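# Install spool piece between two spring-loaded pipe ends

## Task

Put the spool piece in the gap between the two pipe ends so that each of its two ends is seated fully within the raised ring on the flange opposite it. The pipe ends are sprung and may be pushed or pulled back to open enough room. Use as many of the three arms as you like. When finished, open the grippers and move the arms away from the piece.

## Robot and tools

Robots: three identical i2rt Big YAM arms named arm1, arm2 and arm3. Each has six revolute joints, a two-finger gripper and a wrist camera (arm1_cam_wrist, arm2_cam_wrist, arm3_cam_wrist). cam_high is a fixed room camera about 2.05 m up near x=-0.27, y=0.04, looking down at the work area. The hand reaches roughly 1.0 m from the joint1 axis.

Feet (scene frame, metres; each foot faces along its own +x): arm1 at (0.553, 0.007, 0.744), turned about 180 degrees, so it faces -x. arm2 at (0.005, 0.646, 0.773), faces about -y. arm3 at (-0.005, -0.652, 0.763), faces about +y. The table surfaces under the arms are at z=0.720.

Frame: one shared scene frame, origin on the floor, +z up, lengths in metres, quaternions written w, x, y, z. The hand point lies between the finger pads, roughly 1 cm short of the fingertips. The fingers extend along the hand's +z axis and the gripper opens along the hand's y axis. Printed hand poses may be a little off, more so far from the foot.

Tool move. Arguments: arm1, arm2, arm3 (one object per arm; omit an arm to give it nothing new) and cameras. Inside an arm's object:
- joints: absolute targets keyed by joint name. joint1_rad -2.879 to 2.879 (yaw about the foot, positive counter-clockwise seen from above, 0 = along the foot's +x); joint2_rad 0 to 3.141 (shoulder, 0 = upper arm pointing back, increasing lifts it up and forward); joint3_rad 0 to 3.019 (elbow, 0 = folded, increasing opens); joint4_rad -1.692 to 1.57 (hand pitch, positive raises the fingers); joint5_rad -1.57 to 1.57 (hand sideways, positive to the arm's right); joint6_rad -2.094 to 2.094 (hand roll, positive clockwise viewed from behind); gripper_m 0 to 0.093 (fingertip gap in metres). Completion tolerances are ±0.045, 0.14, 0.09, 0.055, 0.03, 0.035 rad and ±0.003 m.
- target: one list of 7 numbers [x, y, z, qw, qx, qy, qz], an absolute hand pose in the scene frame in metres. The hand travels in a straight line to it, starting from the current hand_target. With target, joints may hold only gripper_m.
- speed: top path speed in m/s, 0.002 to 0.5, default 0.25; allowed only with target. Rotation is capped at twice that value in rad/s.
All commanded motions begin at once. Every hand path in a call finishes at the same moment, timed by the slowest; a path lasts 0.5 to 10 s and a whole action at most 15 s. The controller limits each step to 100 mm and 20 degrees from the measured hand pose and solves joints by damped inverse kinematics, favouring position. Hands can trail, wander, overshoot the speed near full stretch, and often stop a centimetre or more away. Paths ignore obstacles and other arms. An arm left out of a call keeps pushing toward its previous targets.
cameras: list of camera names, or ["all"]; omitted or null gives all, [] gives none. An unknown name or key makes a call invalid; an out-of-range value makes it refused, and then any later move, wait or finished_scene in the same reply is skipped.

Tool wait: seconds (0 to 10) and cameras; commands nothing and returns state and images.

Tool zoom_image: camera (one name) and region [x0, y0, x1, y1] in image pixels, origin top-left, at most 504 by 504; the camera must appear in the latest images. Images are 672x504; wrist cameras are fisheye.

Tool finished_scene: scene = the current scene's number. Irreversible; the fit must stay in place with no robot holding it.

Results: per arm, joint_positions, Joint velocities (rad/s, m/s for the gripper; 'within noise' means at rest), joint torques (N m, arm joints only, own weight included, sign toward larger joint values, joints 3 and 4 flip sign past ±28), hand, hand_target, joint_status and hand_status. A 'move:' line gives 'done' or the worst status per moved arm. 'as last shown' marks arms not in the call; their status reads 'not commanded'. The 'pictures' line lists image order. Statuses: off_target (stopped short, may still push); time_out (joints hold targets near where they stood and keep pushing; send the reported position to relax); not_followed, 'joint command not followed' or 'pose unreachable' (a safety check refused the targets, often to avoid self or arm collisions; the arm may keep trying). on_its_own lists uncommanded behaviour; 'held at' is a target, not a reading.

Gripper: gripping a rigid part, the reading may be up to 0.005 m below its width (or 0.002 above). Empty and closed it reads 0 to 0.003. Commanding about 0.005 m below the touch reading gives full force (roughly 50 to 64 N per pad). To release, command well above the reading.

The simulation keeps running while you compose replies; robots hold the last command meanwhile.

Avoid: robots pressing hard on each other (including one gripper closing on another's fingers), which ends the scene; hard collisions; knocking anything out of the work area; dropping the piece or releasing it while moving; slamming and prolonged hard pushing, since arms do not stop on contact. Holding loads, full stretch or pushing at unreachable poses heats motors: MOTOR HOT appears at 85 °C, and at 100 °C the arm goes limp for 30 to 60 s (OVER-TEMPERATURE FAULT, keys marked limit_stop_at_motor_heat; resend targets afterwards). Loose objects may occasionally get a small push.

Each tool is called after "Call:" by a JSON object that holds its "name" and its "arguments".

## Session

Scene 1 done. Scene 2.

Call:
{"name": "move", "arguments": {}}

Call:
{"name": "zoom_image", "arguments": {"camera": "cam_high", "region": [180, 190, 480, 390]}}

Scene clock: 0.00 s.
Joint torques (N m): no reading
Heat: arm1: hottest joint3_rad 31 °C; arm2: hottest joint3_rad 31 °C; arm3: hottest joint3_rad 30 °C.
Joint velocities: within noise
arm1.joint_positions: joint1_rad=+0.419 joint2_rad=+0.534 joint3_rad=+1.395 joint4_rad=-1.256 joint5_rad=+0.223 joint6_rad=+0.204 gripper_m=+0.09396
arm1.joint_status: not commanded
arm1.hand: x=+0.3532 y=-0.0359 z=+1.3232 quat_wxyz=(+0.076, +0.828, +0.020, -0.555) (m; scene frame)
arm1.hand_target: x=+0.3567 y=-0.0345 z=+1.3345 quat_wxyz=(+0.080, +0.821, +0.018, -0.565) (m; scene frame)
arm1.hand_status: not commanded
arm2.joint_positions: joint1_rad=+0.351 joint2_rad=+0.452 joint3_rad=+1.418 joint4_rad=-1.270 joint5_rad=+0.094 joint6_rad=+0.375 gripper_m=+0.09396
arm2.joint_status: not commanded
arm2.hand: x=+0.0383 y=+0.4927 z=+1.3724 quat_wxyz=(-0.519, -0.606, -0.527, +0.293) (m; scene frame)
arm2.hand_target: x=+0.0371 y=+0.4967 z=+1.3808 quat_wxyz=(-0.527, -0.601, -0.522, +0.297) (m; scene frame)
arm2.hand_status: not commanded
arm3.joint_positions: joint1_rad=+0.391 joint2_rad=+0.617 joint3_rad=+1.399 joint4_rad=-1.139 joint5_rad=-0.163 joint6_rad=-0.394 gripper_m=+0.09396
arm3.joint_status: not commanded
arm3.hand: x=-0.1279 y=-0.4365 z=+1.3542 quat_wxyz=(-0.363, +0.772, -0.270, -0.446) (m; scene frame)
arm3.hand_target: x=-0.1266 y=-0.4401 z=+1.3645 quat_wxyz=(-0.370, +0.766, -0.267, -0.453) (m; scene frame)
arm3.hand_status: not commanded
pictures: arm1_cam_wrist, arm2_cam_wrist, arm3_cam_wrist, cam_high
camera_calibration:
arm1_cam_wrist: T_world_to_cam=[[-0.122328, 0.986715, -0.106906, 0.221681], [0.842271, 0.0462315, -0.537069, 0.419899], [-0.524992, -0.155742, -0.836737, 1.41197], [0, 0, 0, 1]] pos_world=[0.414722, -0.0182453, 1.43066]
arm2_cam_wrist: T_world_to_cam=[[-0.940803, -0.0907662, -0.326576, 0.531253], [0.113518, 0.823468, -0.555891, 0.358123], [0.319381, -0.560056, -0.764417, 1.43364], [0, 0, 0, 1]] pos_world=[0.00127298, 0.556237, 1.46847]
arm3_cam_wrist: T_world_to_cam=[[0.742047, 0.589259, 0.319594, -0.0806775], [0.656294, -0.541496, -0.525414, 0.564678], [-0.136546, 0.599629, -0.788543, 1.43612], [0, 0, 0, 1]] pos_world=[-0.114632, -0.507829, 1.45492]

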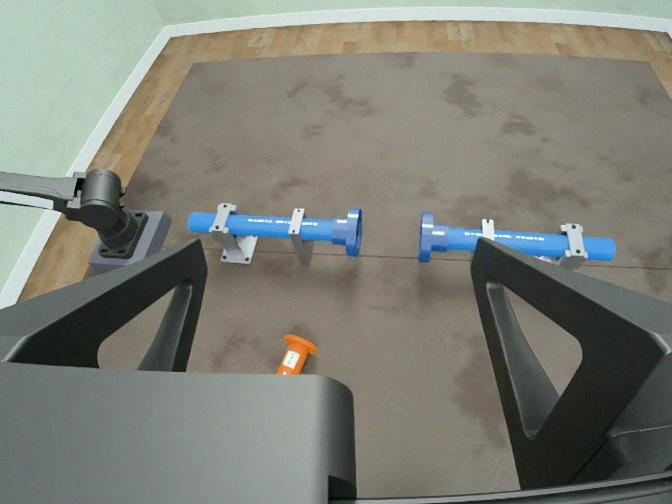

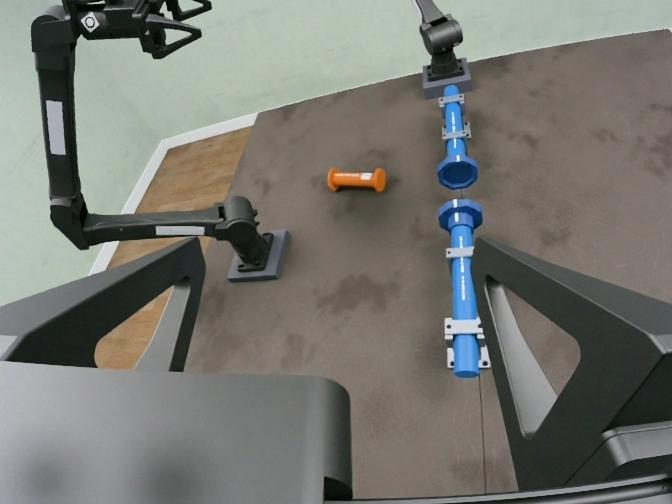

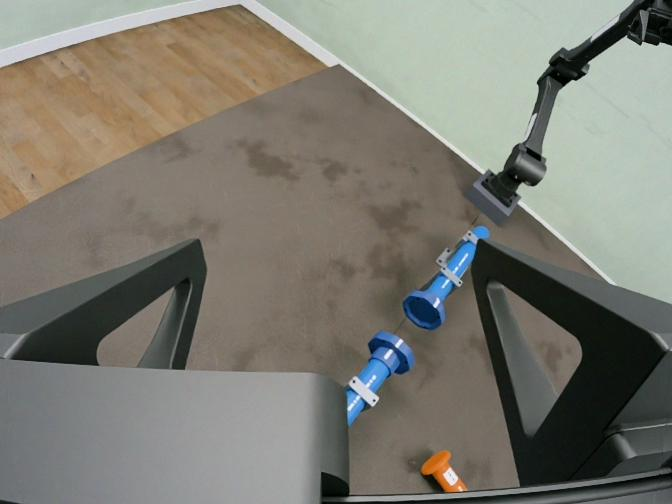

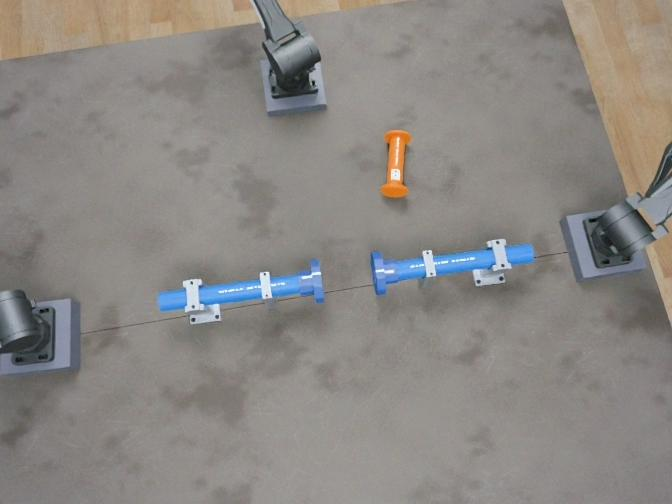

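Scaled by 1.680 (camera's finer frame: 960x720).

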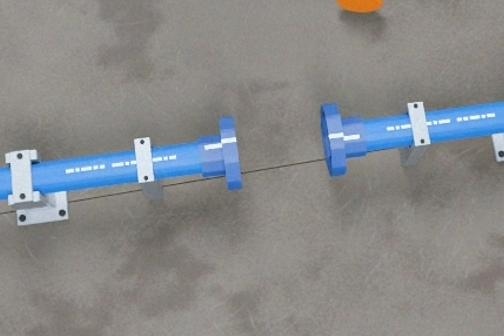

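Call:
{"name": "zoom_image", "arguments": {"camera": "cam_high", "region": [350, 110, 450, 210]}}

Call:
{"name": "zoom_image", "arguments": {"camera": "cam_high", "region": [290, 230, 410, 320]}}

Scaled by 5.040 (camera's finer frame: 960x720).

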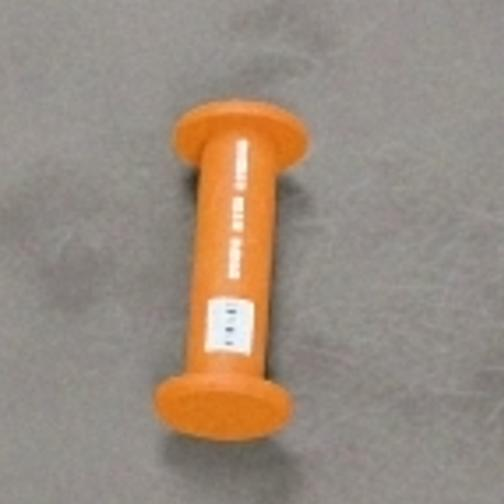

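Scaled by 4.200 (camera's finer frame: 960x720).

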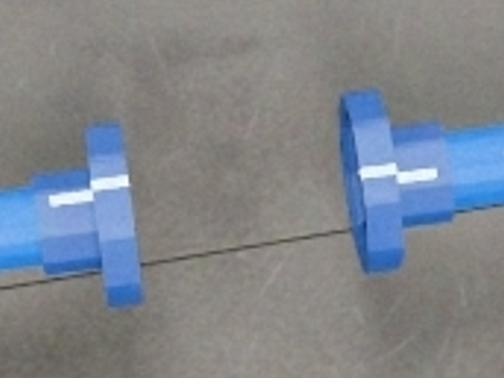

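Call:
{"name": "move", "arguments": {"arm1": {"target": [0.286, -0.216, 0.93, 0, 0.992, -0.1262, 0], "speed": 0.3}, "arm2": {"target": [0.0215, 0.08, 0.98, 0.1542, 0.7097, 0.6676, -0.1639], "speed": 0.3}, "arm3": {"target": [-0.10, -0.22, 0.95, 0.6272, -0.6272, 0.3265, -0.3265], "speed": 0.3}}}

Scene clock: 54.50 s.
Joint torques (N m): arm1=[-1.32 -7.41 8.68 1.02 -0.02 0.28] | arm2=[2.2 -11.46 13.87 0.87 0.23 -0.01] | arm3=[-1.44 -9 10.41 1.42 0.63 0.2]
Heat: arm1: hottest joint3_rad 35 °C; arm2: hottest joint3_rad 36 °C; arm3: hottest joint3_rad 34 °C.
move: arm1 done; arm2 off_target; arm3 off_target
Joint velocities: within noise
arm1.joint_positions: joint1_rad=+0.723 joint2_rad=+1.273 joint3_rad=+1.050 joint4_rad=-1.370 joint5_rad=+0.001 joint6_rad=+0.934 gripper_m=+0.09396
arm1.joint_status: not commanded
arm1.hand: x=+0.2917 y=-0.2141 z=+0.9275 quat_wxyz=(-0.008, +0.993, -0.115, +0.006)
arm1.hand_target: x=+0.2861 y=-0.2160 z=+0.9301 quat_wxyz=(+0.000, +0.992, -0.126, +0.000)
arm1.hand_status: done (0.007 m and 1.7 deg from the pose sent, 0.438 m and 70.0 deg at the start)
arm2.joint_positions: joint1_rad=+0.079 joint2_rad=+1.558 joint3_rad=+1.290 joint4_rad=-0.895 joint5_rad=+0.040 joint6_rad=+0.104 gripper_m=+0.09396
arm2.joint_status: not commanded
arm2.hand: x=+0.0140 y=+0.0973 z=+0.9619 quat_wxyz=(-0.142, -0.720, -0.662, +0.152)
arm2.hand_target: x=+0.0217 y=+0.0812 z=+0.9802 quat_wxyz=(-0.155, -0.710, -0.667, +0.164)
arm2.hand_status: off_target (0.026 m and 2.3 deg from the pose sent, 0.570 m and 49.1 deg at the start)
arm3.joint_positions: joint1_rad=+0.637 joint2_rad=+1.576 joint3_rad=+0.809 joint4_rad=-0.409 joint5_rad=+1.557 joint6_rad=-0.449 gripper_m=+0.09397
arm3.joint_status: not commanded
arm3.hand: x=-0.0991 y=-0.2324 z=+0.9416 quat_wxyz=(-0.624, +0.638, -0.305, +0.334)
arm3.hand_target: x=-0.0997 y=-0.2205 z=+0.9500 quat_wxyz=(-0.629, +0.627, -0.324, +0.325)
arm3.hand_status: off_target (0.015 m and 2.9 deg from the pose sent, 0.460 m and 98.3 deg at the start)
pictures: arm1_cam_wrist, arm2_cam_wrist, arm3_cam_wrist, cam_high
arm1_cam_wrist: T_world_to_cam=[[0.22859, 0.973462, 0.0108852, 0.133284], [0.7876, -0.191495, 0.585676, -0.808861], [0.572218, -0.125307, -0.810472, 0.68288], [0, 0, 0, 1]] pos_world=[0.215835, -0.19907, 1.02574]
arm2_cam_wrist: T_world_to_cam=[[-0.996038, 0.0887485, -0.00558097, 0.012975], [0.0855926, 0.973853, 0.210439, -0.293051], [0.0241112, 0.209128, -0.977591, 1.04051], [0, 0, 0, 1]] pos_world=[0.0129188, 0.0666386, 1.07893]
arm3_cam_wrist: T_world_to_cam=[[-0.0283211, 0.0357466, 0.99896, -0.935125], [0.0132383, -0.999259, 0.0361327, -0.25932], [0.999511, 0.0142478, 0.0278268, 0.200104], [0, 0, 0, 1]] pos_world=[-0.223057, -0.228552, 0.937954]

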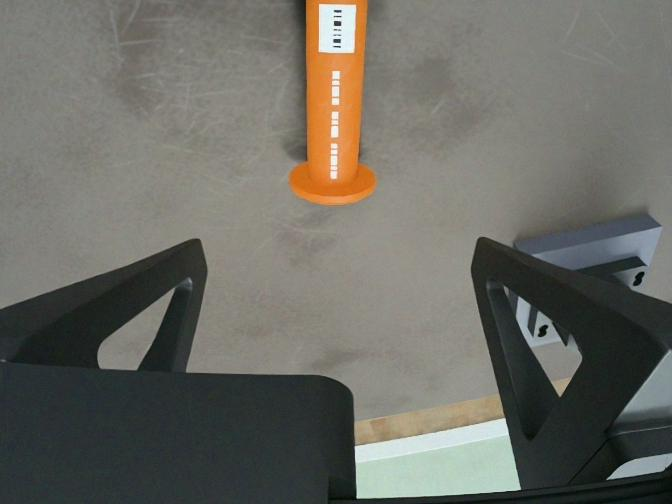

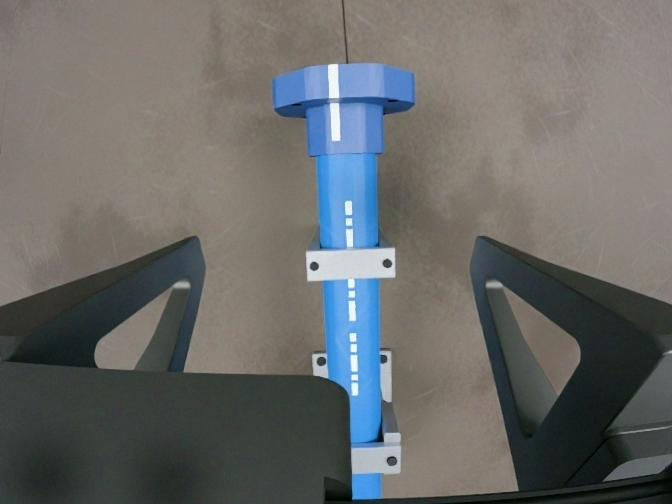

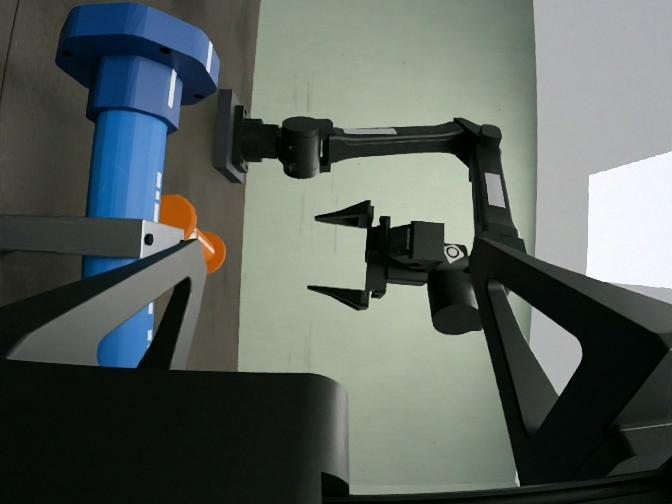

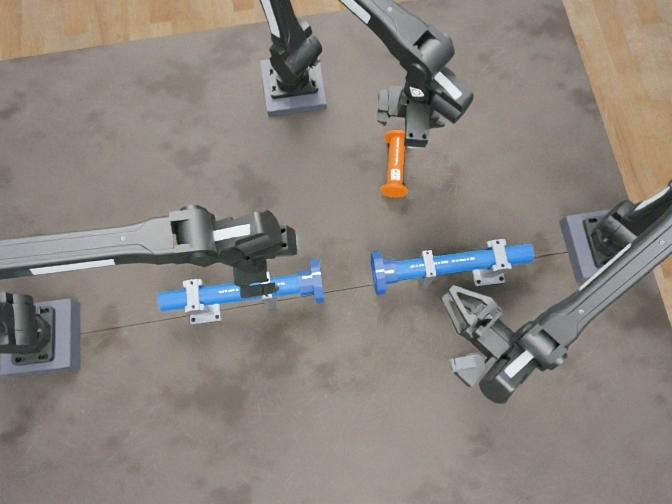

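Call:
{"name": "move", "arguments": {"arm1": {"target": [0.278, -0.213, 0.845, 0, 0.992, -0.1262, 0], "speed": 0.2}, "arm2": {"target": [0.0215, 0.055, 0.91, 0.1542, 0.7097, 0.6676, -0.1639], "speed": 0.2}, "arm3": {"target": [-0.085, -0.19, 0.826, 0.6272, -0.6272, 0.3265, -0.3265], "speed": 0.2}}}

Scene clock: 75.27 s.
Joint torques (N m): arm1=[-1.26 -7.41 7.76 1.05 -0.01 0.04] | arm2=[2.02 -12.45 9.77 1.63 0.2 -0.01] | arm3=[-1.96 -10.4 3.9 1.88 0.16 -0.09]
Heat: arm1: hottest joint3_rad 36 °C; arm2: hottest joint3_rad 42 °C; arm3: hottest joint3_rad 35 °C.
move: arm1 moving; arm2 moving; arm3 moving
Joint velocities: arm1=[within noise] | arm2=[within noise] | arm3=[-0.005 0.015 -0.017 0.178 -0.007 -0.183 0]
arm1.joint_positions: joint1_rad=+0.702 joint2_rad=+1.358 joint3_rad=+0.901 joint4_rad=-1.126 joint5_rad=+0.001 joint6_rad=+0.934 gripper_m=+0.09396
arm1.joint_status: not commanded
arm1.hand: x=+0.2830 y=-0.2118 z=+0.8457 quat_wxyz=(-0.005, +0.992, -0.125, +0.003)
arm1.hand_target: x=+0.2780 y=-0.2130 z=+0.8451 quat_wxyz=(+0.000, +0.992, -0.126, +0.000)
arm1.hand_status: moving (0.005 m and 0.6 deg from the pose sent, 0.084 m and 1.7 deg at the start)
arm2.joint_positions: joint1_rad=+0.079 joint2_rad=+1.672 joint3_rad=+1.290 joint4_rad=-0.752 joint5_rad=+0.040 joint6_rad=+0.102 gripper_m=+0.09396
arm2.joint_status: not commanded
arm2.hand: x=+0.0149 y=+0.0614 z=+0.9143 quat_wxyz=(-0.153, -0.717, -0.661, +0.161)
arm2.hand_target: x=+0.0216 y=+0.0553 z=+0.9100 quat_wxyz=(-0.154, -0.710, -0.668, +0.164)
arm2.hand_status: moving (0.010 m and 1.2 deg from the pose sent, 0.067 m and 2.3 deg at the start)
arm3.joint_positions: joint1_rad=+0.574 joint2_rad=+1.925 joint3_rad=+0.760 joint4_rad=+0.606 joint5_rad=+1.514 joint6_rad=-0.985 gripper_m=+0.09397
arm3.joint_status: not commanded
arm3.hand: x=-0.0945 y=-0.1898 z=+0.8357 quat_wxyz=(-0.628, +0.627, -0.340, +0.312)
arm3.hand_target: x=-0.0853 y=-0.1905 z=+0.8263 quat_wxyz=(-0.619, +0.631, -0.333, +0.327)
arm3.hand_status: moving (0.014 m and 2.3 deg from the pose sent, 0.124 m and 2.9 deg at the start)
pictures: arm1_cam_wrist, arm2_cam_wrist, arm3_cam_wrist, cam_high
arm1_cam_wrist: T_world_to_cam=[[0.249038, 0.968487, 0.00353179, 0.133253], [0.787476, -0.204613, 0.58139, -0.752738], [0.563792, -0.142007, -0.813617, 0.623361], [0, 0, 0, 1]] pos_world=[0.208133, -0.194552, 0.944342]
arm2_cam_wrist: T_world_to_cam=[[-0.996229, 0.0863888, -0.00806407, 0.0192395], [0.0834906, 0.97978, 0.181823, -0.222329], [0.0236085, 0.180464, -0.983298, 1.00851], [0, 0, 0, 1]] pos_world=[0.0139199, 0.0341709, 1.03225]
arm3_cam_wrist: T_world_to_cam=[[0.03426, -0.0206863, 0.999199, -0.835732], [-0.00722564, -0.999765, -0.0204502, -0.167812], [0.999387, -0.00651923, -0.0344014, 0.245907], [0, 0, 0, 1]] pos_world=[-0.218337, -0.183458, 0.84009]

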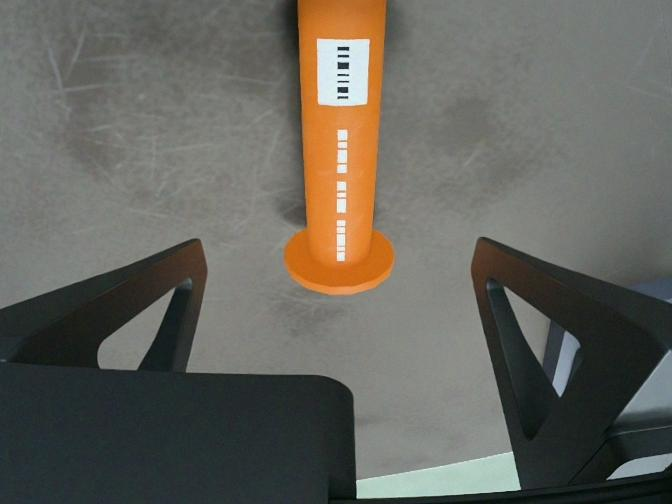

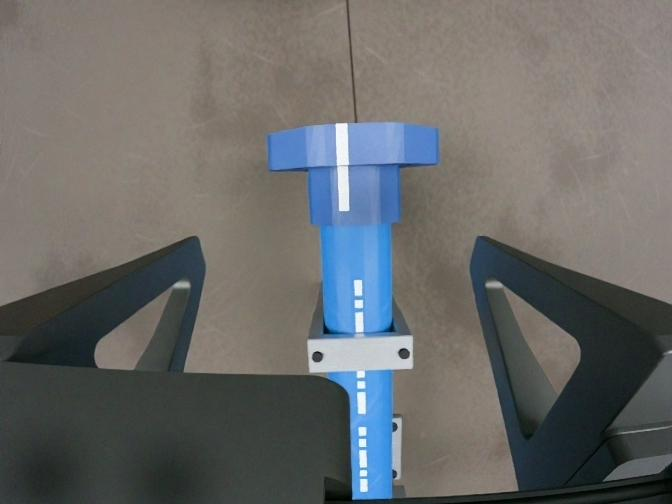

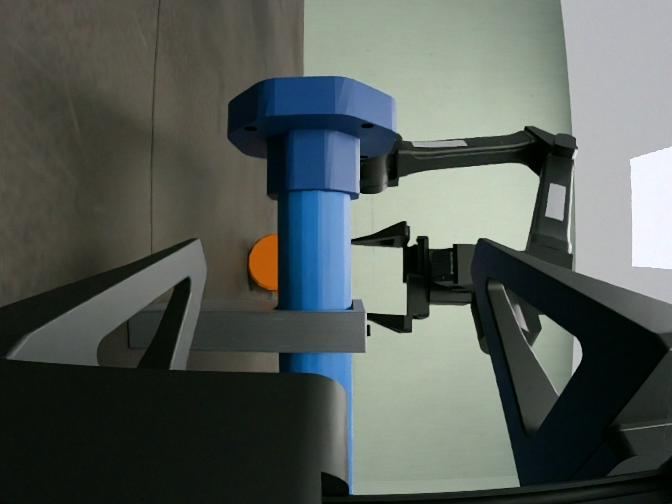

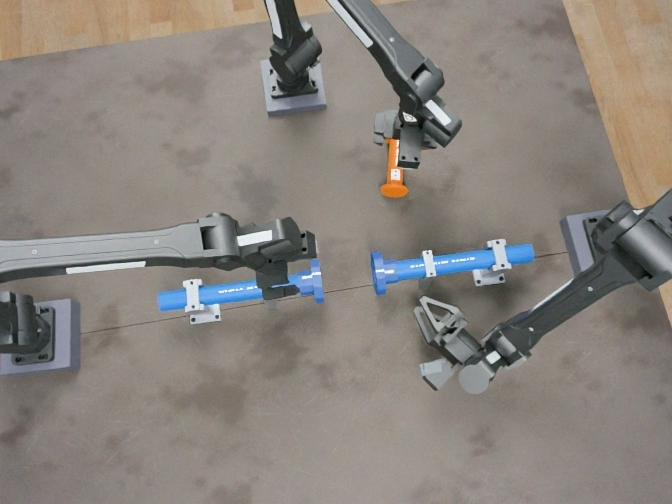

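Call:
{"name": "move", "arguments": {"arm1": {"target": [0.27, -0.21, 0.752, 0, 0.9917, -0.1285, 0], "speed": 0.15}, "arm2": {"target": [0.017, 0.044, 0.82, 0.1542, 0.7097, 0.6676, -0.1639], "speed": 0.15}, "arm3": {"target": [0.018, -0.14, 0.82, 0.6272, -0.6272, 0.3265, -0.3265], "speed": 0.15}}}

Scene clock: 138.33 s.
Joint torques (N m): arm1=[-1.26 -8.35 6.38 1.06 -0.01 -0.07] | arm2=[1.38 -13.57 7.91 1.66 0.02 0] | arm3=[-3.08 -10.11 3.6 2.35 0 -0.03]
Heat: arm1: hottest joint3_rad 36 °C; arm2: hottest joint3_rad 42 °C; arm3: hottest joint3_rad 33 °C.
move: arm1 done; arm2 off_target; arm3 off_target
Joint velocities: within noise
arm1.joint_positions: joint1_rad=+0.682 joint2_rad=+1.528 joint3_rad=+0.788 joint4_rad=-0.841 joint5_rad=+0.001 joint6_rad=+0.928 gripper_m=+0.09396
arm1.joint_status: not commanded
arm1.hand: x=+0.2746 y=-0.2094 z=+0.7535 quat_wxyz=(-0.004, +0.991, -0.132, +0.002)
arm1.hand_target: x=+0.2700 y=-0.2099 z=+0.7521 quat_wxyz=(+0.000, +0.992, -0.129, +0.000)
arm1.hand_status: done (0.005 m and 0.7 deg from the pose sent, 0.095 m and 0.7 deg at the start)
arm2.joint_positions: joint1_rad=+0.079 joint2_rad=+1.807 joint3_rad=+1.224 joint4_rad=-0.538 joint5_rad=+0.040 joint6_rad=+0.094 gripper_m=+0.09396
arm2.joint_status: not commanded
arm2.hand: x=+0.0152 y=+0.0441 z=+0.8308 quat_wxyz=(-0.157, -0.713, -0.663, +0.166)
arm2.hand_target: x=+0.0171 y=+0.0442 z=+0.8202 quat_wxyz=(-0.154, -0.710, -0.668, +0.164)
arm2.hand_status: off_target (0.011 m and 0.8 deg from the pose sent, 0.096 m and 1.2 deg at the start)
arm3.joint_positions: joint1_rad=+0.308 joint2_rad=+2.061 joint3_rad=+0.747 joint4_rad=+1.279 joint5_rad=+1.237 joint6_rad=-1.529 gripper_m=+0.09397
arm3.joint_status: not commanded
arm3.hand: x=+0.0070 y=-0.1387 z=+0.8289 quat_wxyz=(-0.634, +0.627, -0.325, +0.315)
arm3.hand_target: x=+0.0178 y=-0.1404 z=+0.8201 quat_wxyz=(-0.627, +0.627, -0.327, +0.326)
arm3.hand_status: off_target (0.014 m and 1.6 deg from the pose sent, 0.124 m and 2.3 deg at the start)
pictures: arm1_cam_wrist, arm2_cam_wrist, arm3_cam_wrist, cam_high
arm1_cam_wrist: T_world_to_cam=[[0.263041, 0.964782, 0.00218991, 0.129739], [0.785115, -0.215374, 0.580697, -0.693062], [0.560718, -0.151028, -0.814117, 0.552829], [0, 0, 0, 1]] pos_world=[0.200025, -0.190945, 0.852243]
arm2_cam_wrist: T_world_to_cam=[[-0.996851, 0.0790579, -0.00608796, 0.0190892], [0.0769082, 0.982714, 0.168401, -0.179094], [0.0192961, 0.167402, -0.9857, 0.932105], [0, 0, 0, 1]] pos_world=[0.0148169, 0.0184527, 0.949051]
arm3_cam_wrist: T_world_to_cam=[[0.00781838, -0.0157145, 0.999846, -0.830952], [0.0131475, -0.999788, -0.0158164, -0.120072], [0.999883, 0.0132691, -0.00761012, 0.125137], [0, 0, 0, 1]] pos_world=[-0.117047, -0.134765, 0.829878]

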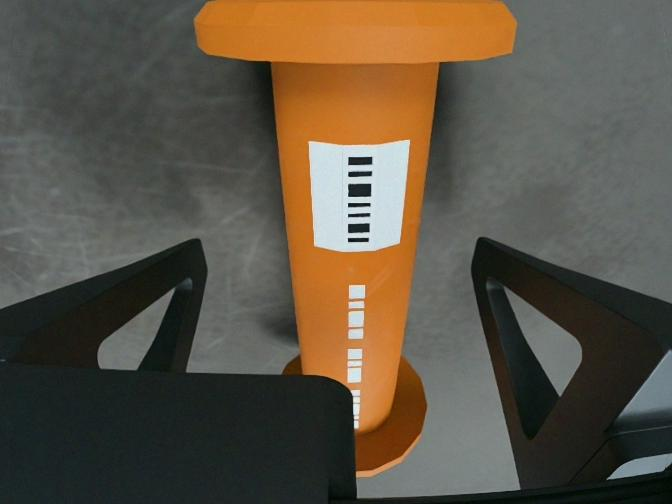

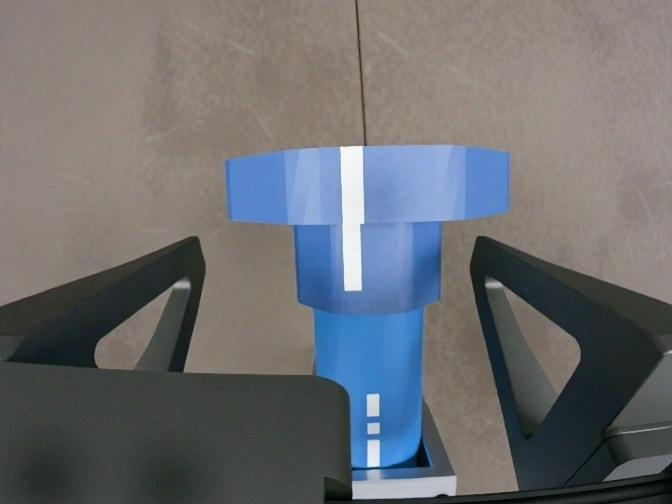

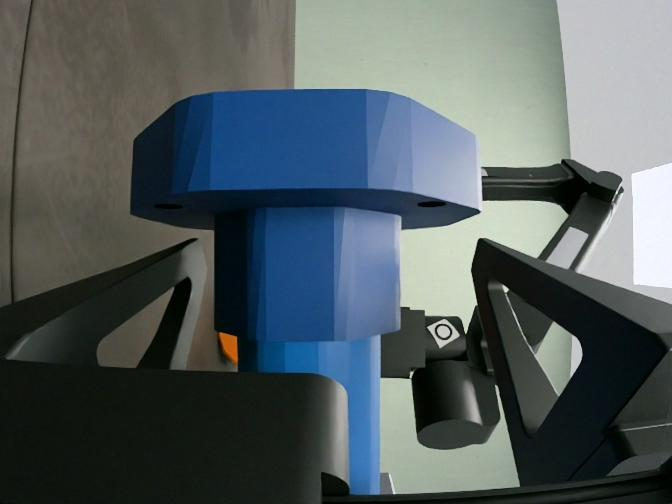

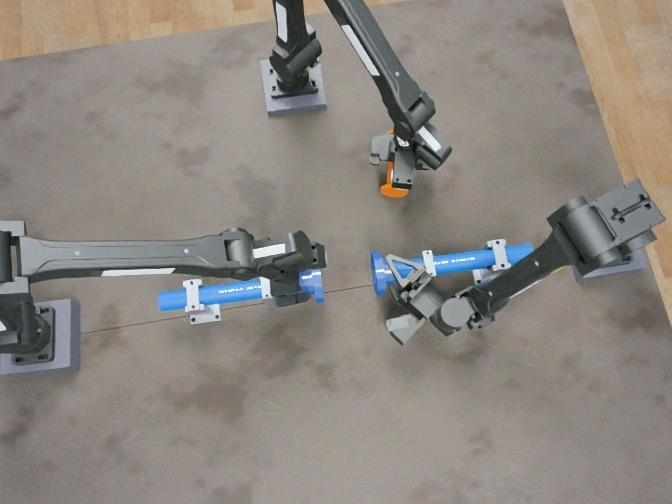

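Call:
{"name": "move", "arguments": {"arm1": {"target": [0.275, -0.2055, 0.752, 0, 0.9914, -0.1305, 0], "speed": 0.1}, "arm2": {"target": [0.009, 0.046, 0.811, 0.1542, 0.7097, 0.6676, -0.1639], "speed": 0.1}, "arm3": {"target": [0.022, -0.145, 0.81, 0.6272, -0.6272, 0.3265, -0.3265], "speed": 0.1}, "cameras": ["arm2_cam_wrist", "arm3_cam_wrist", "arm1_cam_wrist"]}}

Scene clock: 151.10 s.
Joint torques (N m): arm1=[-1.38 -9.29 6.05 1.02 0 -0.04] | arm2=[0.32 -13.22 7.54 1.68 -0.1 0] | arm3=[-2.61 -8.18 2.66 1.81 0.12 0.1]
Heat: arm1: hottest joint3_rad 36 °C; arm2: hottest joint3_rad 40 °C; arm3: hottest joint3_rad 33 °C.
move: arm1 done; arm2 off_target; arm3 off_target
Joint velocities: within noise
arm1.joint_positions: joint1_rad=+0.681 joint2_rad=+1.528 joint3_rad=+0.772 joint4_rad=-0.839 joint5_rad=+0.001 joint6_rad=+0.928 gripper_m=+0.09396
arm1.joint_status: not commanded
arm1.hand: x=+0.2800 y=-0.2046 z=+0.7491 quat_wxyz=(-0.009, +0.991, -0.133, +0.007)
arm1.hand_target: x=+0.2750 y=-0.2055 z=+0.7521 quat_wxyz=(+0.000, +0.991, -0.131, +0.000)
arm1.hand_status: done (0.006 m and 1.3 deg from the pose sent, 0.004 m and 0.6 deg at the start)
arm2.joint_positions: joint1_rad=+0.078 joint2_rad=+1.811 joint3_rad=+1.212 joint4_rad=-0.514 joint5_rad=+0.036 joint6_rad=+0.081 gripper_m=+0.09396
arm2.joint_status: not commanded
arm2.hand: x=+0.0152 y=+0.0444 z=+0.8257 quat_wxyz=(-0.160, -0.708, -0.666, +0.169)
arm2.hand_target: x=+0.0090 y=+0.0465 z=+0.8112 quat_wxyz=(-0.154, -0.710, -0.668, +0.164)
arm2.hand_status: off_target (0.016 m and 0.9 deg from the pose sent, 0.021 m and 0.8 deg at the start)
arm3.joint_positions: joint1_rad=+0.308 joint2_rad=+2.075 joint3_rad=+0.747 joint4_rad=+1.319 joint5_rad=+1.227 joint6_rad=-1.539 gripper_m=+0.09397
arm3.joint_status: not commanded
arm3.hand: x=+0.0063 y=-0.1383 z=+0.8274 quat_wxyz=(-0.640, +0.624, -0.325, +0.309)
arm3.hand_target: x=+0.0215 y=-0.1457 z=+0.8106 quat_wxyz=(-0.627, +0.628, -0.327, +0.326)
arm3.hand_status: off_target (0.024 m and 2.6 deg from the pose sent, 0.025 m and 1.6 deg at the start)
pictures: arm1_cam_wrist, arm2_cam_wrist, arm3_cam_wrist
arm1_cam_wrist: T_world_to_cam=[[0.26409, 0.964416, 0.0125963, 0.115528], [0.77889, -0.220953, 0.58695, -0.69786], [0.568847, -0.145197, -0.809525, 0.542392], [0, 0, 0, 1]] pos_world=[0.204508, -0.186858, 0.847234]
arm2_cam_wrist: T_world_to_cam=[[-0.997749, 0.0669066, -0.00448238, 0.0182017], [0.0653172, 0.98482, 0.160818, -0.172198], [0.0151742, 0.160164, -0.986974, 0.928472], [0, 0, 0, 1]] pos_world=[0.0153195, 0.0196587, 0.944152]
arm3_cam_wrist: T_world_to_cam=[[0.00961925, -0.0321074, 0.999438, -0.831435], [0.0225093, -0.999224, -0.0323172, -0.106038], [0.9997, 0.0228075, -0.00888907, 0.128171], [0, 0, 0, 1]] pos_world=[-0.117748, -0.135574, 0.828681]

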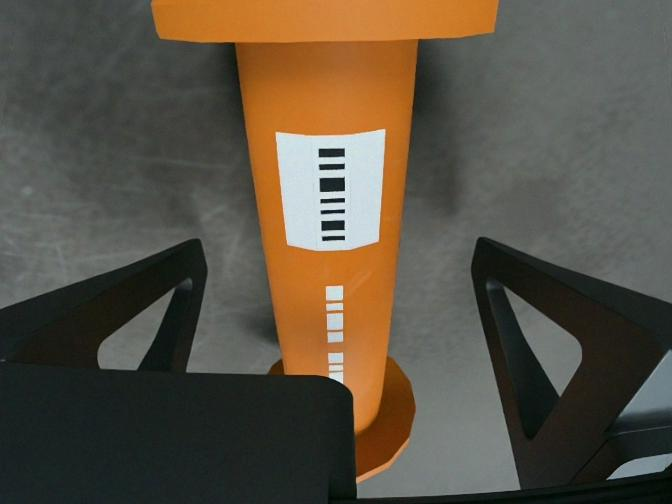

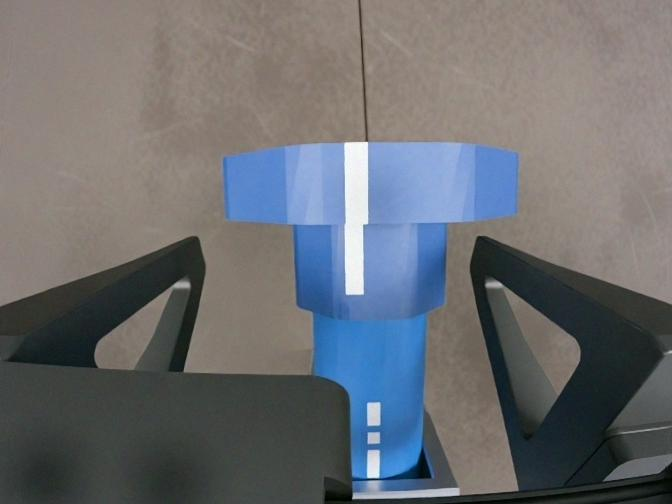

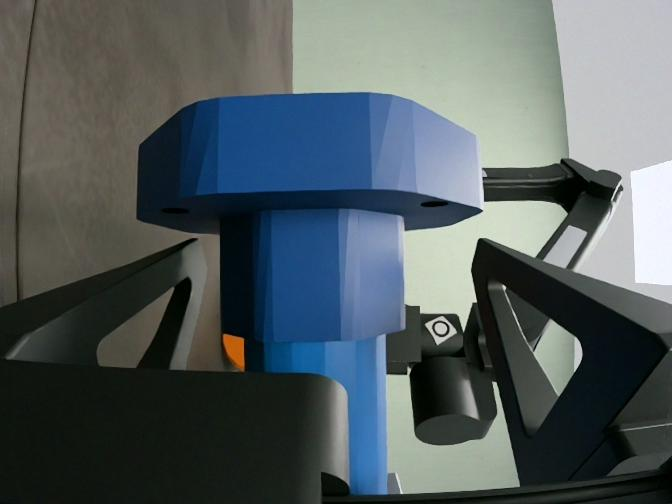

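Call:
{"name": "move", "arguments": {"arm1": {"joints": {"gripper_m": 0.015}}, "arm2": {"target": [0.001, 0.045, 0.807, 0.1542, 0.7097, 0.6676, -0.1639], "speed": 0.1}, "arm3": {"target": [0.024, -0.149, 0.798, 0.6272, -0.6272, 0.3265, -0.3265], "speed": 0.1}, "cameras": ["arm2_cam_wrist", "arm3_cam_wrist"]}}

Scene clock: 157.27 s.
Joint torques (N m): arm1=[-1.2 -9.29 6.06 0.95 0.07 -0.04] | arm2=[0.15 -13.16 7.45 1.68 -0.11 0] | arm3=[-2.67 -8.23 1.87 1.78 0.29 0.23]
Heat: arm1: hottest joint3_rad 36 °C; arm2: hottest joint3_rad 40 °C; arm3: hottest joint3_rad 33 °C.
move: arm1 off_target; arm2 off_target; arm3 off_target
Joint velocities: within noise
arm1.joint_positions: joint1_rad=+0.680 joint2_rad=+1.528 joint3_rad=+0.772 joint4_rad=-0.837 joint5_rad=-0.001 joint6_rad=+0.928 gripper_m=+0.03607
arm1.joint_status: gripper_m off_target (ended at +0.03609, target +0.01500)
arm1.hand: x=+0.2798 y=-0.2050 z=+0.7491 quat_wxyz=(-0.007, +0.991, -0.133, +0.007)
arm1.hand_target: x=+0.2750 y=-0.2055 z=+0.7521 quat_wxyz=(+0.000, +0.991, -0.130, +0.000)
arm1.hand_status: not commanded
arm2.joint_positions: joint1_rad=+0.064 joint2_rad=+1.819 joint3_rad=+1.212 joint4_rad=-0.504 joint5_rad=+0.029 joint6_rad=+0.067 gripper_m=+0.09396
arm2.joint_status: not commanded
arm2.hand: x=+0.0083 y=+0.0429 z=+0.8222 quat_wxyz=(-0.161, -0.708, -0.667, +0.169)
arm2.hand_target: x=+0.0011 y=+0.0455 z=+0.8072 quat_wxyz=(-0.154, -0.710, -0.668, +0.164)
arm2.hand_status: off_target (0.017 m and 1.0 deg from the pose sent, 0.024 m and 0.9 deg at the start)
arm3.joint_positions: joint1_rad=+0.308 joint2_rad=+2.092 joint3_rad=+0.749 joint4_rad=+1.365 joint5_rad=+1.222 joint6_rad=-1.554 gripper_m=+0.09397
arm3.joint_status: not commanded
arm3.hand: x=+0.0059 y=-0.1381 z=+0.8262 quat_wxyz=(-0.647, +0.619, -0.326, +0.304)
arm3.hand_target: x=+0.0233 y=-0.1501 z=+0.7996 quat_wxyz=(-0.627, +0.627, -0.327, +0.326)
arm3.hand_status: off_target (0.035 m and 3.5 deg from the pose sent, 0.036 m and 2.6 deg at the start)
arm2_cam_wrist: T_world_to_cam=[[-0.997872, 0.0650512, -0.00434735, 0.0113042], [0.0635241, 0.985119, 0.159703, -0.168764], [0.0146715, 0.159087, -0.987156, 0.92564], [0, 0, 0, 1]] pos_world=[0.00842014, 0.0182597, 0.940752]
arm3_cam_wrist: T_world_to_cam=[[0.00986664, -0.0496599, 0.998717, -0.832008], [0.02789, -0.998364, -0.0499178, -0.0911574], [0.999562, 0.0283468, -0.00846549, 0.128957], [0, 0, 0, 1]] pos_world=[-0.118149, -0.135981, 0.827483]

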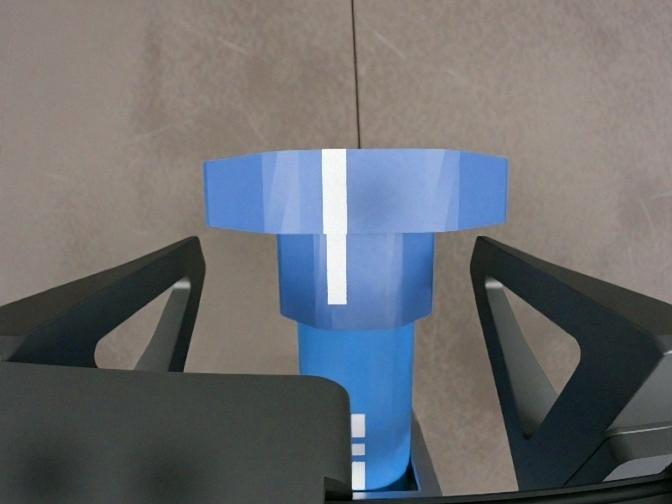

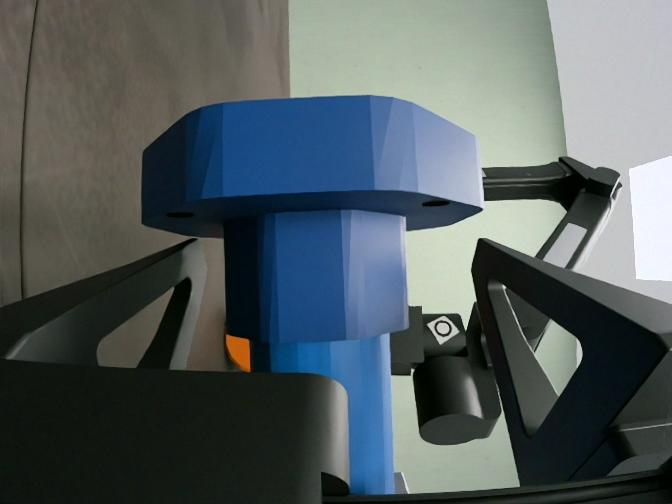

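Call:
{"name": "move", "arguments": {"arm1": {"target": [0.26, -0.198, 0.86, 0, 0.9914, -0.1305, 0], "speed": 0.15}, "arm2": {"target": [-0.002, 0.053, 0.805, 0.1542, 0.7097, 0.6676, -0.1639], "joints": {"gripper_m": 0.06}, "speed": 0.05}, "arm3": {"joints": {"gripper_m": 0.025}}, "cameras": ["arm2_cam_wrist", "arm3_cam_wrist", "arm1_cam_wrist"]}}

Scene clock: 169.93 s.
Joint torques (N m): arm1=[-1.38 -9.05 11.34 -0.1 0.09 -0.07] | arm2=[0.03 -14.04 7.31 1.63 -0.11 -0.01] | arm3=[-2.96 -8.88 1.92 1.59 0.29 0.27]
Heat: arm1: hottest joint3_rad 36 °C; arm2: hottest joint3_rad 40 °C; arm3: hottest joint3_rad 32 °C.
move: arm1 off_target; arm2 off_target; arm3 off_target
Joint velocities: within noise
arm1.joint_positions: joint1_rad=+0.638 joint2_rad=+1.373 joint3_rad=+0.888 joint4_rad=-1.144 joint5_rad=-0.001 joint6_rad=+0.889 gripper_m=+0.03607
arm1.joint_status: not commanded
arm1.hand: x=+0.2781 y=-0.1884 z=+0.8369 quat_wxyz=(-0.019, +0.991, -0.135, +0.020)
arm1.hand_target: x=+0.2609 y=-0.1973 z=+0.8600 quat_wxyz=(+0.000, +0.991, -0.131, +0.000)
arm1.hand_status: off_target (0.031 m and 3.2 deg from the pose sent, 0.113 m and 1.2 deg at the start)
arm2.joint_positions: joint1_rad=+0.060 joint2_rad=+1.819 joint3_rad=+1.185 joint4_rad=-0.490 joint5_rad=+0.027 joint6_rad=+0.062 gripper_m=+0.06011
arm2.joint_status: all done
arm2.hand: x=+0.0060 y=+0.0517 z=+0.8123 quat_wxyz=(-0.156, -0.708, -0.669, +0.165)
arm2.hand_target: x=-0.0019 y=+0.0532 z=+0.8051 quat_wxyz=(-0.154, -0.710, -0.668, +0.164)
arm2.hand_status: off_target (0.011 m and 0.3 deg from the pose sent, 0.023 m and 1.0 deg at the start)
arm3.joint_positions: joint1_rad=+0.312 joint2_rad=+2.107 joint3_rad=+0.750 joint4_rad=+1.370 joint5_rad=+1.223 joint6_rad=-1.559 gripper_m=+0.04863
arm3.joint_status: gripper_m off_target (ended at +0.04866, target +0.02500)
arm3.hand: x=+0.0042 y=-0.1390 z=+0.8199 quat_wxyz=(-0.644, +0.623, -0.321, +0.307)
arm3.hand_target: x=+0.0235 y=-0.1502 z=+0.7996 quat_wxyz=(-0.627, +0.627, -0.327, +0.326)
arm3.hand_status: not commanded
pictures: arm1_cam_wrist, arm2_cam_wrist, arm3_cam_wrist
arm1_cam_wrist: T_world_to_cam=[[0.266769, 0.963033, 0.0374503, 0.0774893], [0.760414, -0.234198, 0.605741, -0.757423], [0.592119, -0.133115, -0.79478, 0.60043], [0, 0, 0, 1]] pos_world=[0.199757, -0.172085, 0.933109]
arm2_cam_wrist: T_world_to_cam=[[-0.997972, 0.0635835, -0.00294292, 0.00742405], [0.0621224, 0.983028, 0.172615, -0.186063], [0.0138684, 0.172082, -0.984985, 0.911997], [0, 0, 0, 1]] pos_world=[0.00631972, 0.025495, 0.930443]
arm3_cam_wrist: T_world_to_cam=[[0.00453919, -0.0371869, 0.999298, -0.824564], [0.0309689, -0.998824, -0.03731, -0.10279], [0.99951, 0.0311165, -0.00338221, 0.126839], [0, 0, 0, 1]] pos_world=[-0.11985, -0.137279, 0.820579]

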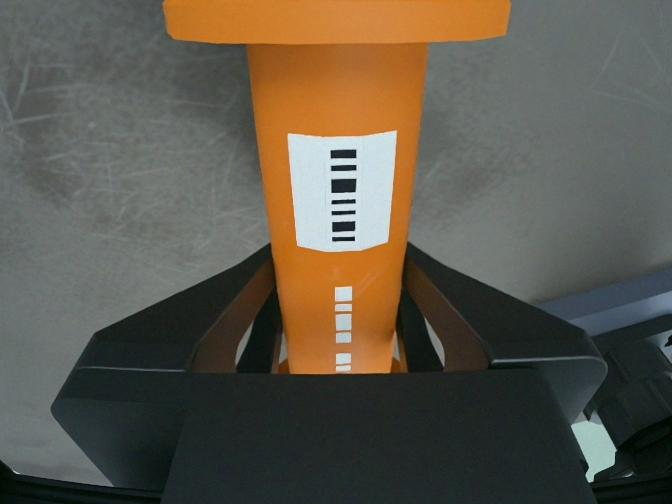

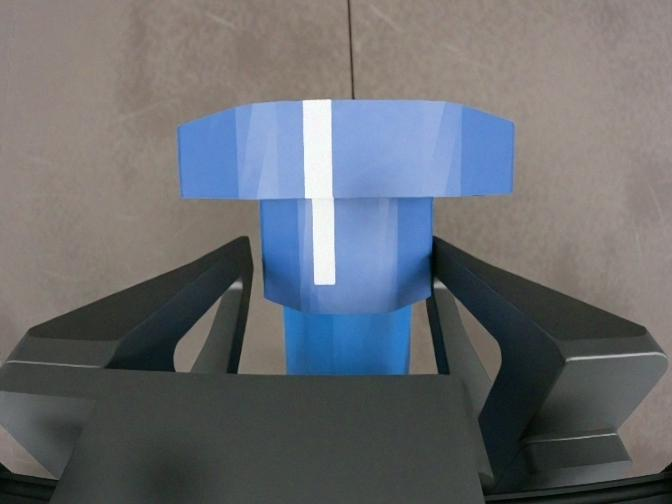

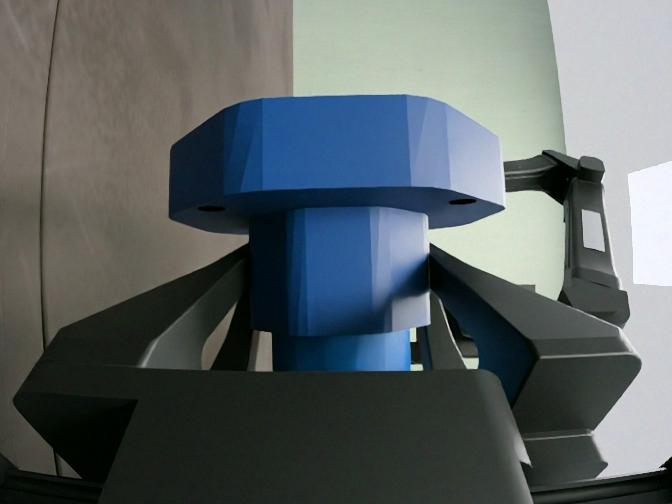

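Call:
{"name": "move", "arguments": {"arm2": {"joints": {"gripper_m": 0.02}}, "cameras": []}}

Call:
{"name": "move", "arguments": {"arm2": {"target": [0.006, 0.145, 0.812, 0.1542, 0.7097, 0.6676, -0.1639], "speed": 0.1}, "arm3": {"target": [0.018, -0.225, 0.812, 0.6272, -0.6272, 0.3265, -0.3265], "speed": 0.1}, "arm1": {"target": [0.20, -0.05, 0.88, 0, 0.7254, 0.6883, 0], "speed": 0.25}, "cameras": ["cam_high", "arm2_cam_wrist", "arm1_cam_wrist"]}}

Call:
{"name": "zoom_image", "arguments": {"camera": "cam_high", "region": [290, 210, 420, 330]}}

Scene clock: 179.87 s.
Joint torques (N m): arm1=[-1.26 -9 11.34 -0.13 0.09 -0.07] | arm2=[0.38 -14.1 7.32 1.62 -0.11 0.01] | arm3=[-2.96 -9.7 1.73 1.95 0.17 0.26]
Heat: arm1: hottest joint3_rad 37 °C; arm2: hottest joint3_rad 39 °C; arm3: hottest joint3_rad 32 °C.
move: arm2 off_target
Joint velocities: within noise
arm1, arm3: as last shown
arm1.hand: x=+0.2781 y=-0.1884 z=+0.8369 quat_wxyz=(-0.019, +0.991, -0.134, +0.020)
arm1.hand_target: x=+0.2609 y=-0.1974 z=+0.8600 quat_wxyz=(+0.000, +0.991, -0.131, +0.000)
arm2.joint_positions: joint1_rad=+0.056 joint2_rad=+1.819 joint3_rad=+1.185 joint4_rad=-0.490 joint5_rad=+0.027 joint6_rad=+0.060 gripper_m=+0.05005
arm2.joint_status: gripper_m off_target (ended at +0.05008, target +0.02000)
arm2.hand: x=+0.0037 y=+0.0516 z=+0.8124 quat_wxyz=(-0.156, -0.709, -0.668, +0.165)
arm2.hand_target: x=-0.0019 y=+0.0531 z=+0.8051 quat_wxyz=(-0.154, -0.710, -0.668, +0.164)
arm2.hand_status: not commanded

Scene clock: 184.47 s.
Joint torques (N m): arm1=[-1.32 -8.18 11.95 -0.16 -0.17 -0.09] | arm2=[1.55 -18.96 0.49 -2.44 0.14 0.11] | arm3=[0.5 -14.15 -11.21 4.3 2.17 0.34]
Heat: arm1: hottest joint3_rad 37 °C; arm2: hottest joint3_rad 38 °C; arm3: hottest joint3_rad 32 °C.
move: arm1 off_target; arm2 off_target; arm3 off_target
Joint velocities: within noise
arm1.joint_positions: joint1_rad=+0.189 joint2_rad=+1.343 joint3_rad=+0.919 joint4_rad=-1.202 joint5_rad=+0.004 joint6_rad=-1.340 gripper_m=+0.03604
arm1.joint_status: not commanded
arm1.hand: x=+0.2209 y=-0.0487 z=+0.8576 quat_wxyz=(+0.013, +0.728, +0.685, +0.023)
arm1.hand_target: x=+0.2011 y=-0.0498 z=+0.8801 quat_wxyz=(-0.001, +0.725, +0.688, +0.000)
arm1.hand_status: off_target (0.031 m and 3.0 deg from the pose sent, 0.165 m and 102.5 deg at the start)
arm2.joint_positions: joint1_rad=+0.057 joint2_rad=+1.713 joint3_rad=+1.002 joint4_rad=-0.301 joint5_rad=+0.029 joint6_rad=+0.063 gripper_m=+0.05213
arm2.joint_status: not commanded
arm2.hand: x=+0.0034 y=+0.0837 z=+0.8171 quat_wxyz=(-0.195, -0.700, -0.657, +0.202)
arm2.hand_target: x=+0.0055 y=+0.1388 z=+0.8087 quat_wxyz=(-0.155, -0.710, -0.668, +0.165)
arm2.hand_status: off_target (0.062 m and 6.7 deg from the pose sent, 0.093 m and 0.3 deg at the start)
arm3.joint_positions: joint1_rad=+0.317 joint2_rad=+2.107 joint3_rad=+0.736 joint4_rad=+1.389 joint5_rad=+1.224 joint6_rad=-1.574 gripper_m=+0.04863
arm3.joint_status: not commanded
arm3.hand: x=+0.0034 y=-0.1441 z=+0.8192 quat_wxyz=(-0.644, +0.625, -0.316, +0.309)
arm3.hand_target: x=+0.0204 y=-0.2122 z=+0.8118 quat_wxyz=(-0.627, +0.627, -0.326, +0.328)
arm3.hand_status: off_target (0.082 m and 3.0 deg from the pose sent, 0.087 m and 3.1 deg at the start)
pictures: arm1_cam_wrist, arm2_cam_wrist, cam_high
arm1_cam_wrist: T_world_to_cam=[[-0.996508, 0.0617911, -0.0561599, 0.272918], [0.0168247, 0.807378, 0.589795, -0.465058], [0.0817863, 0.586791, -0.805598, 0.826298], [0, 0, 0, 1]] pos_world=[0.21221, -0.12625, 0.955279]
arm2_cam_wrist: T_world_to_cam=[[-0.997635, 0.0679719, -0.010246, 0.00839291], [0.0672191, 0.995846, 0.0614262, -0.12845], [0.0143787, 0.0605922, -0.998059, 0.931358], [0, 0, 0, 1]] pos_world=[0.00361567, 0.0709133, 0.937526]

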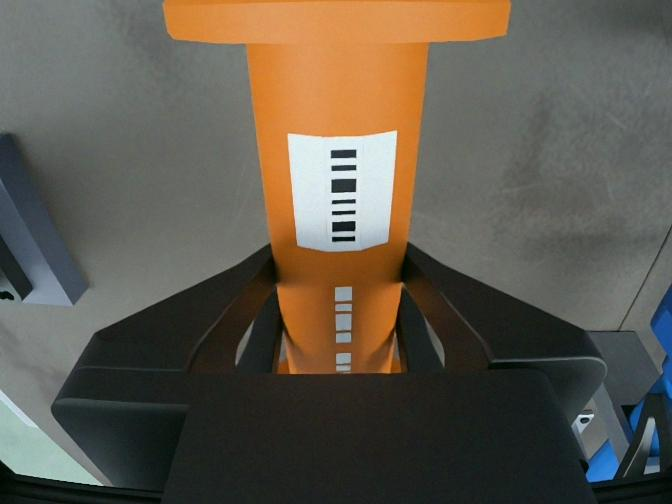

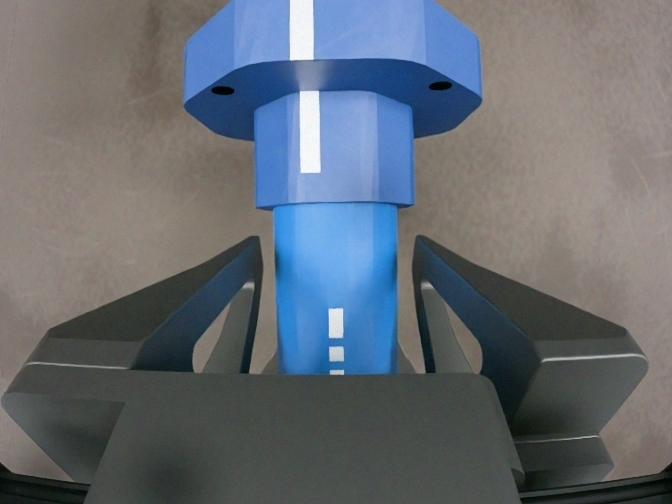

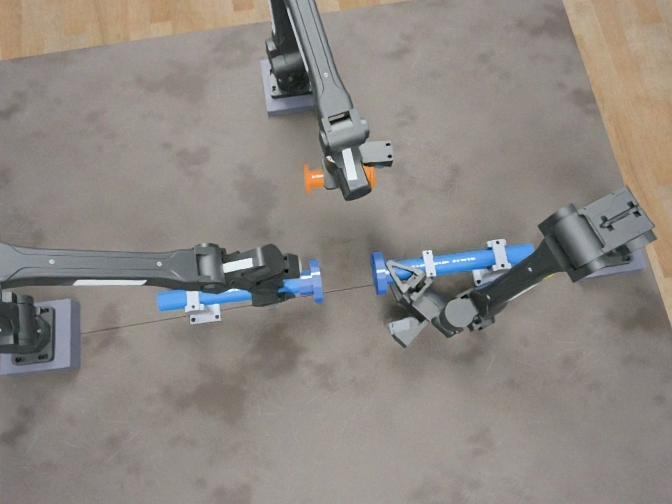

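Scaled by 3.877 (camera's finer frame: 960x720).

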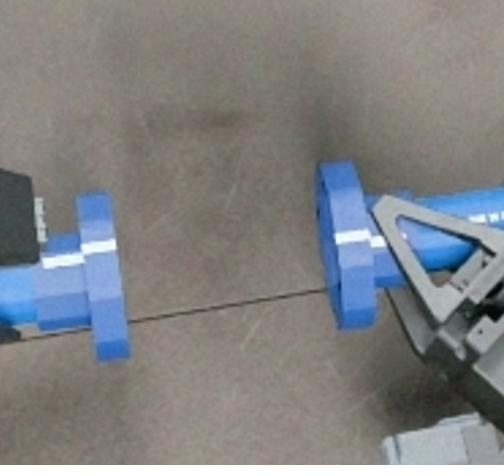

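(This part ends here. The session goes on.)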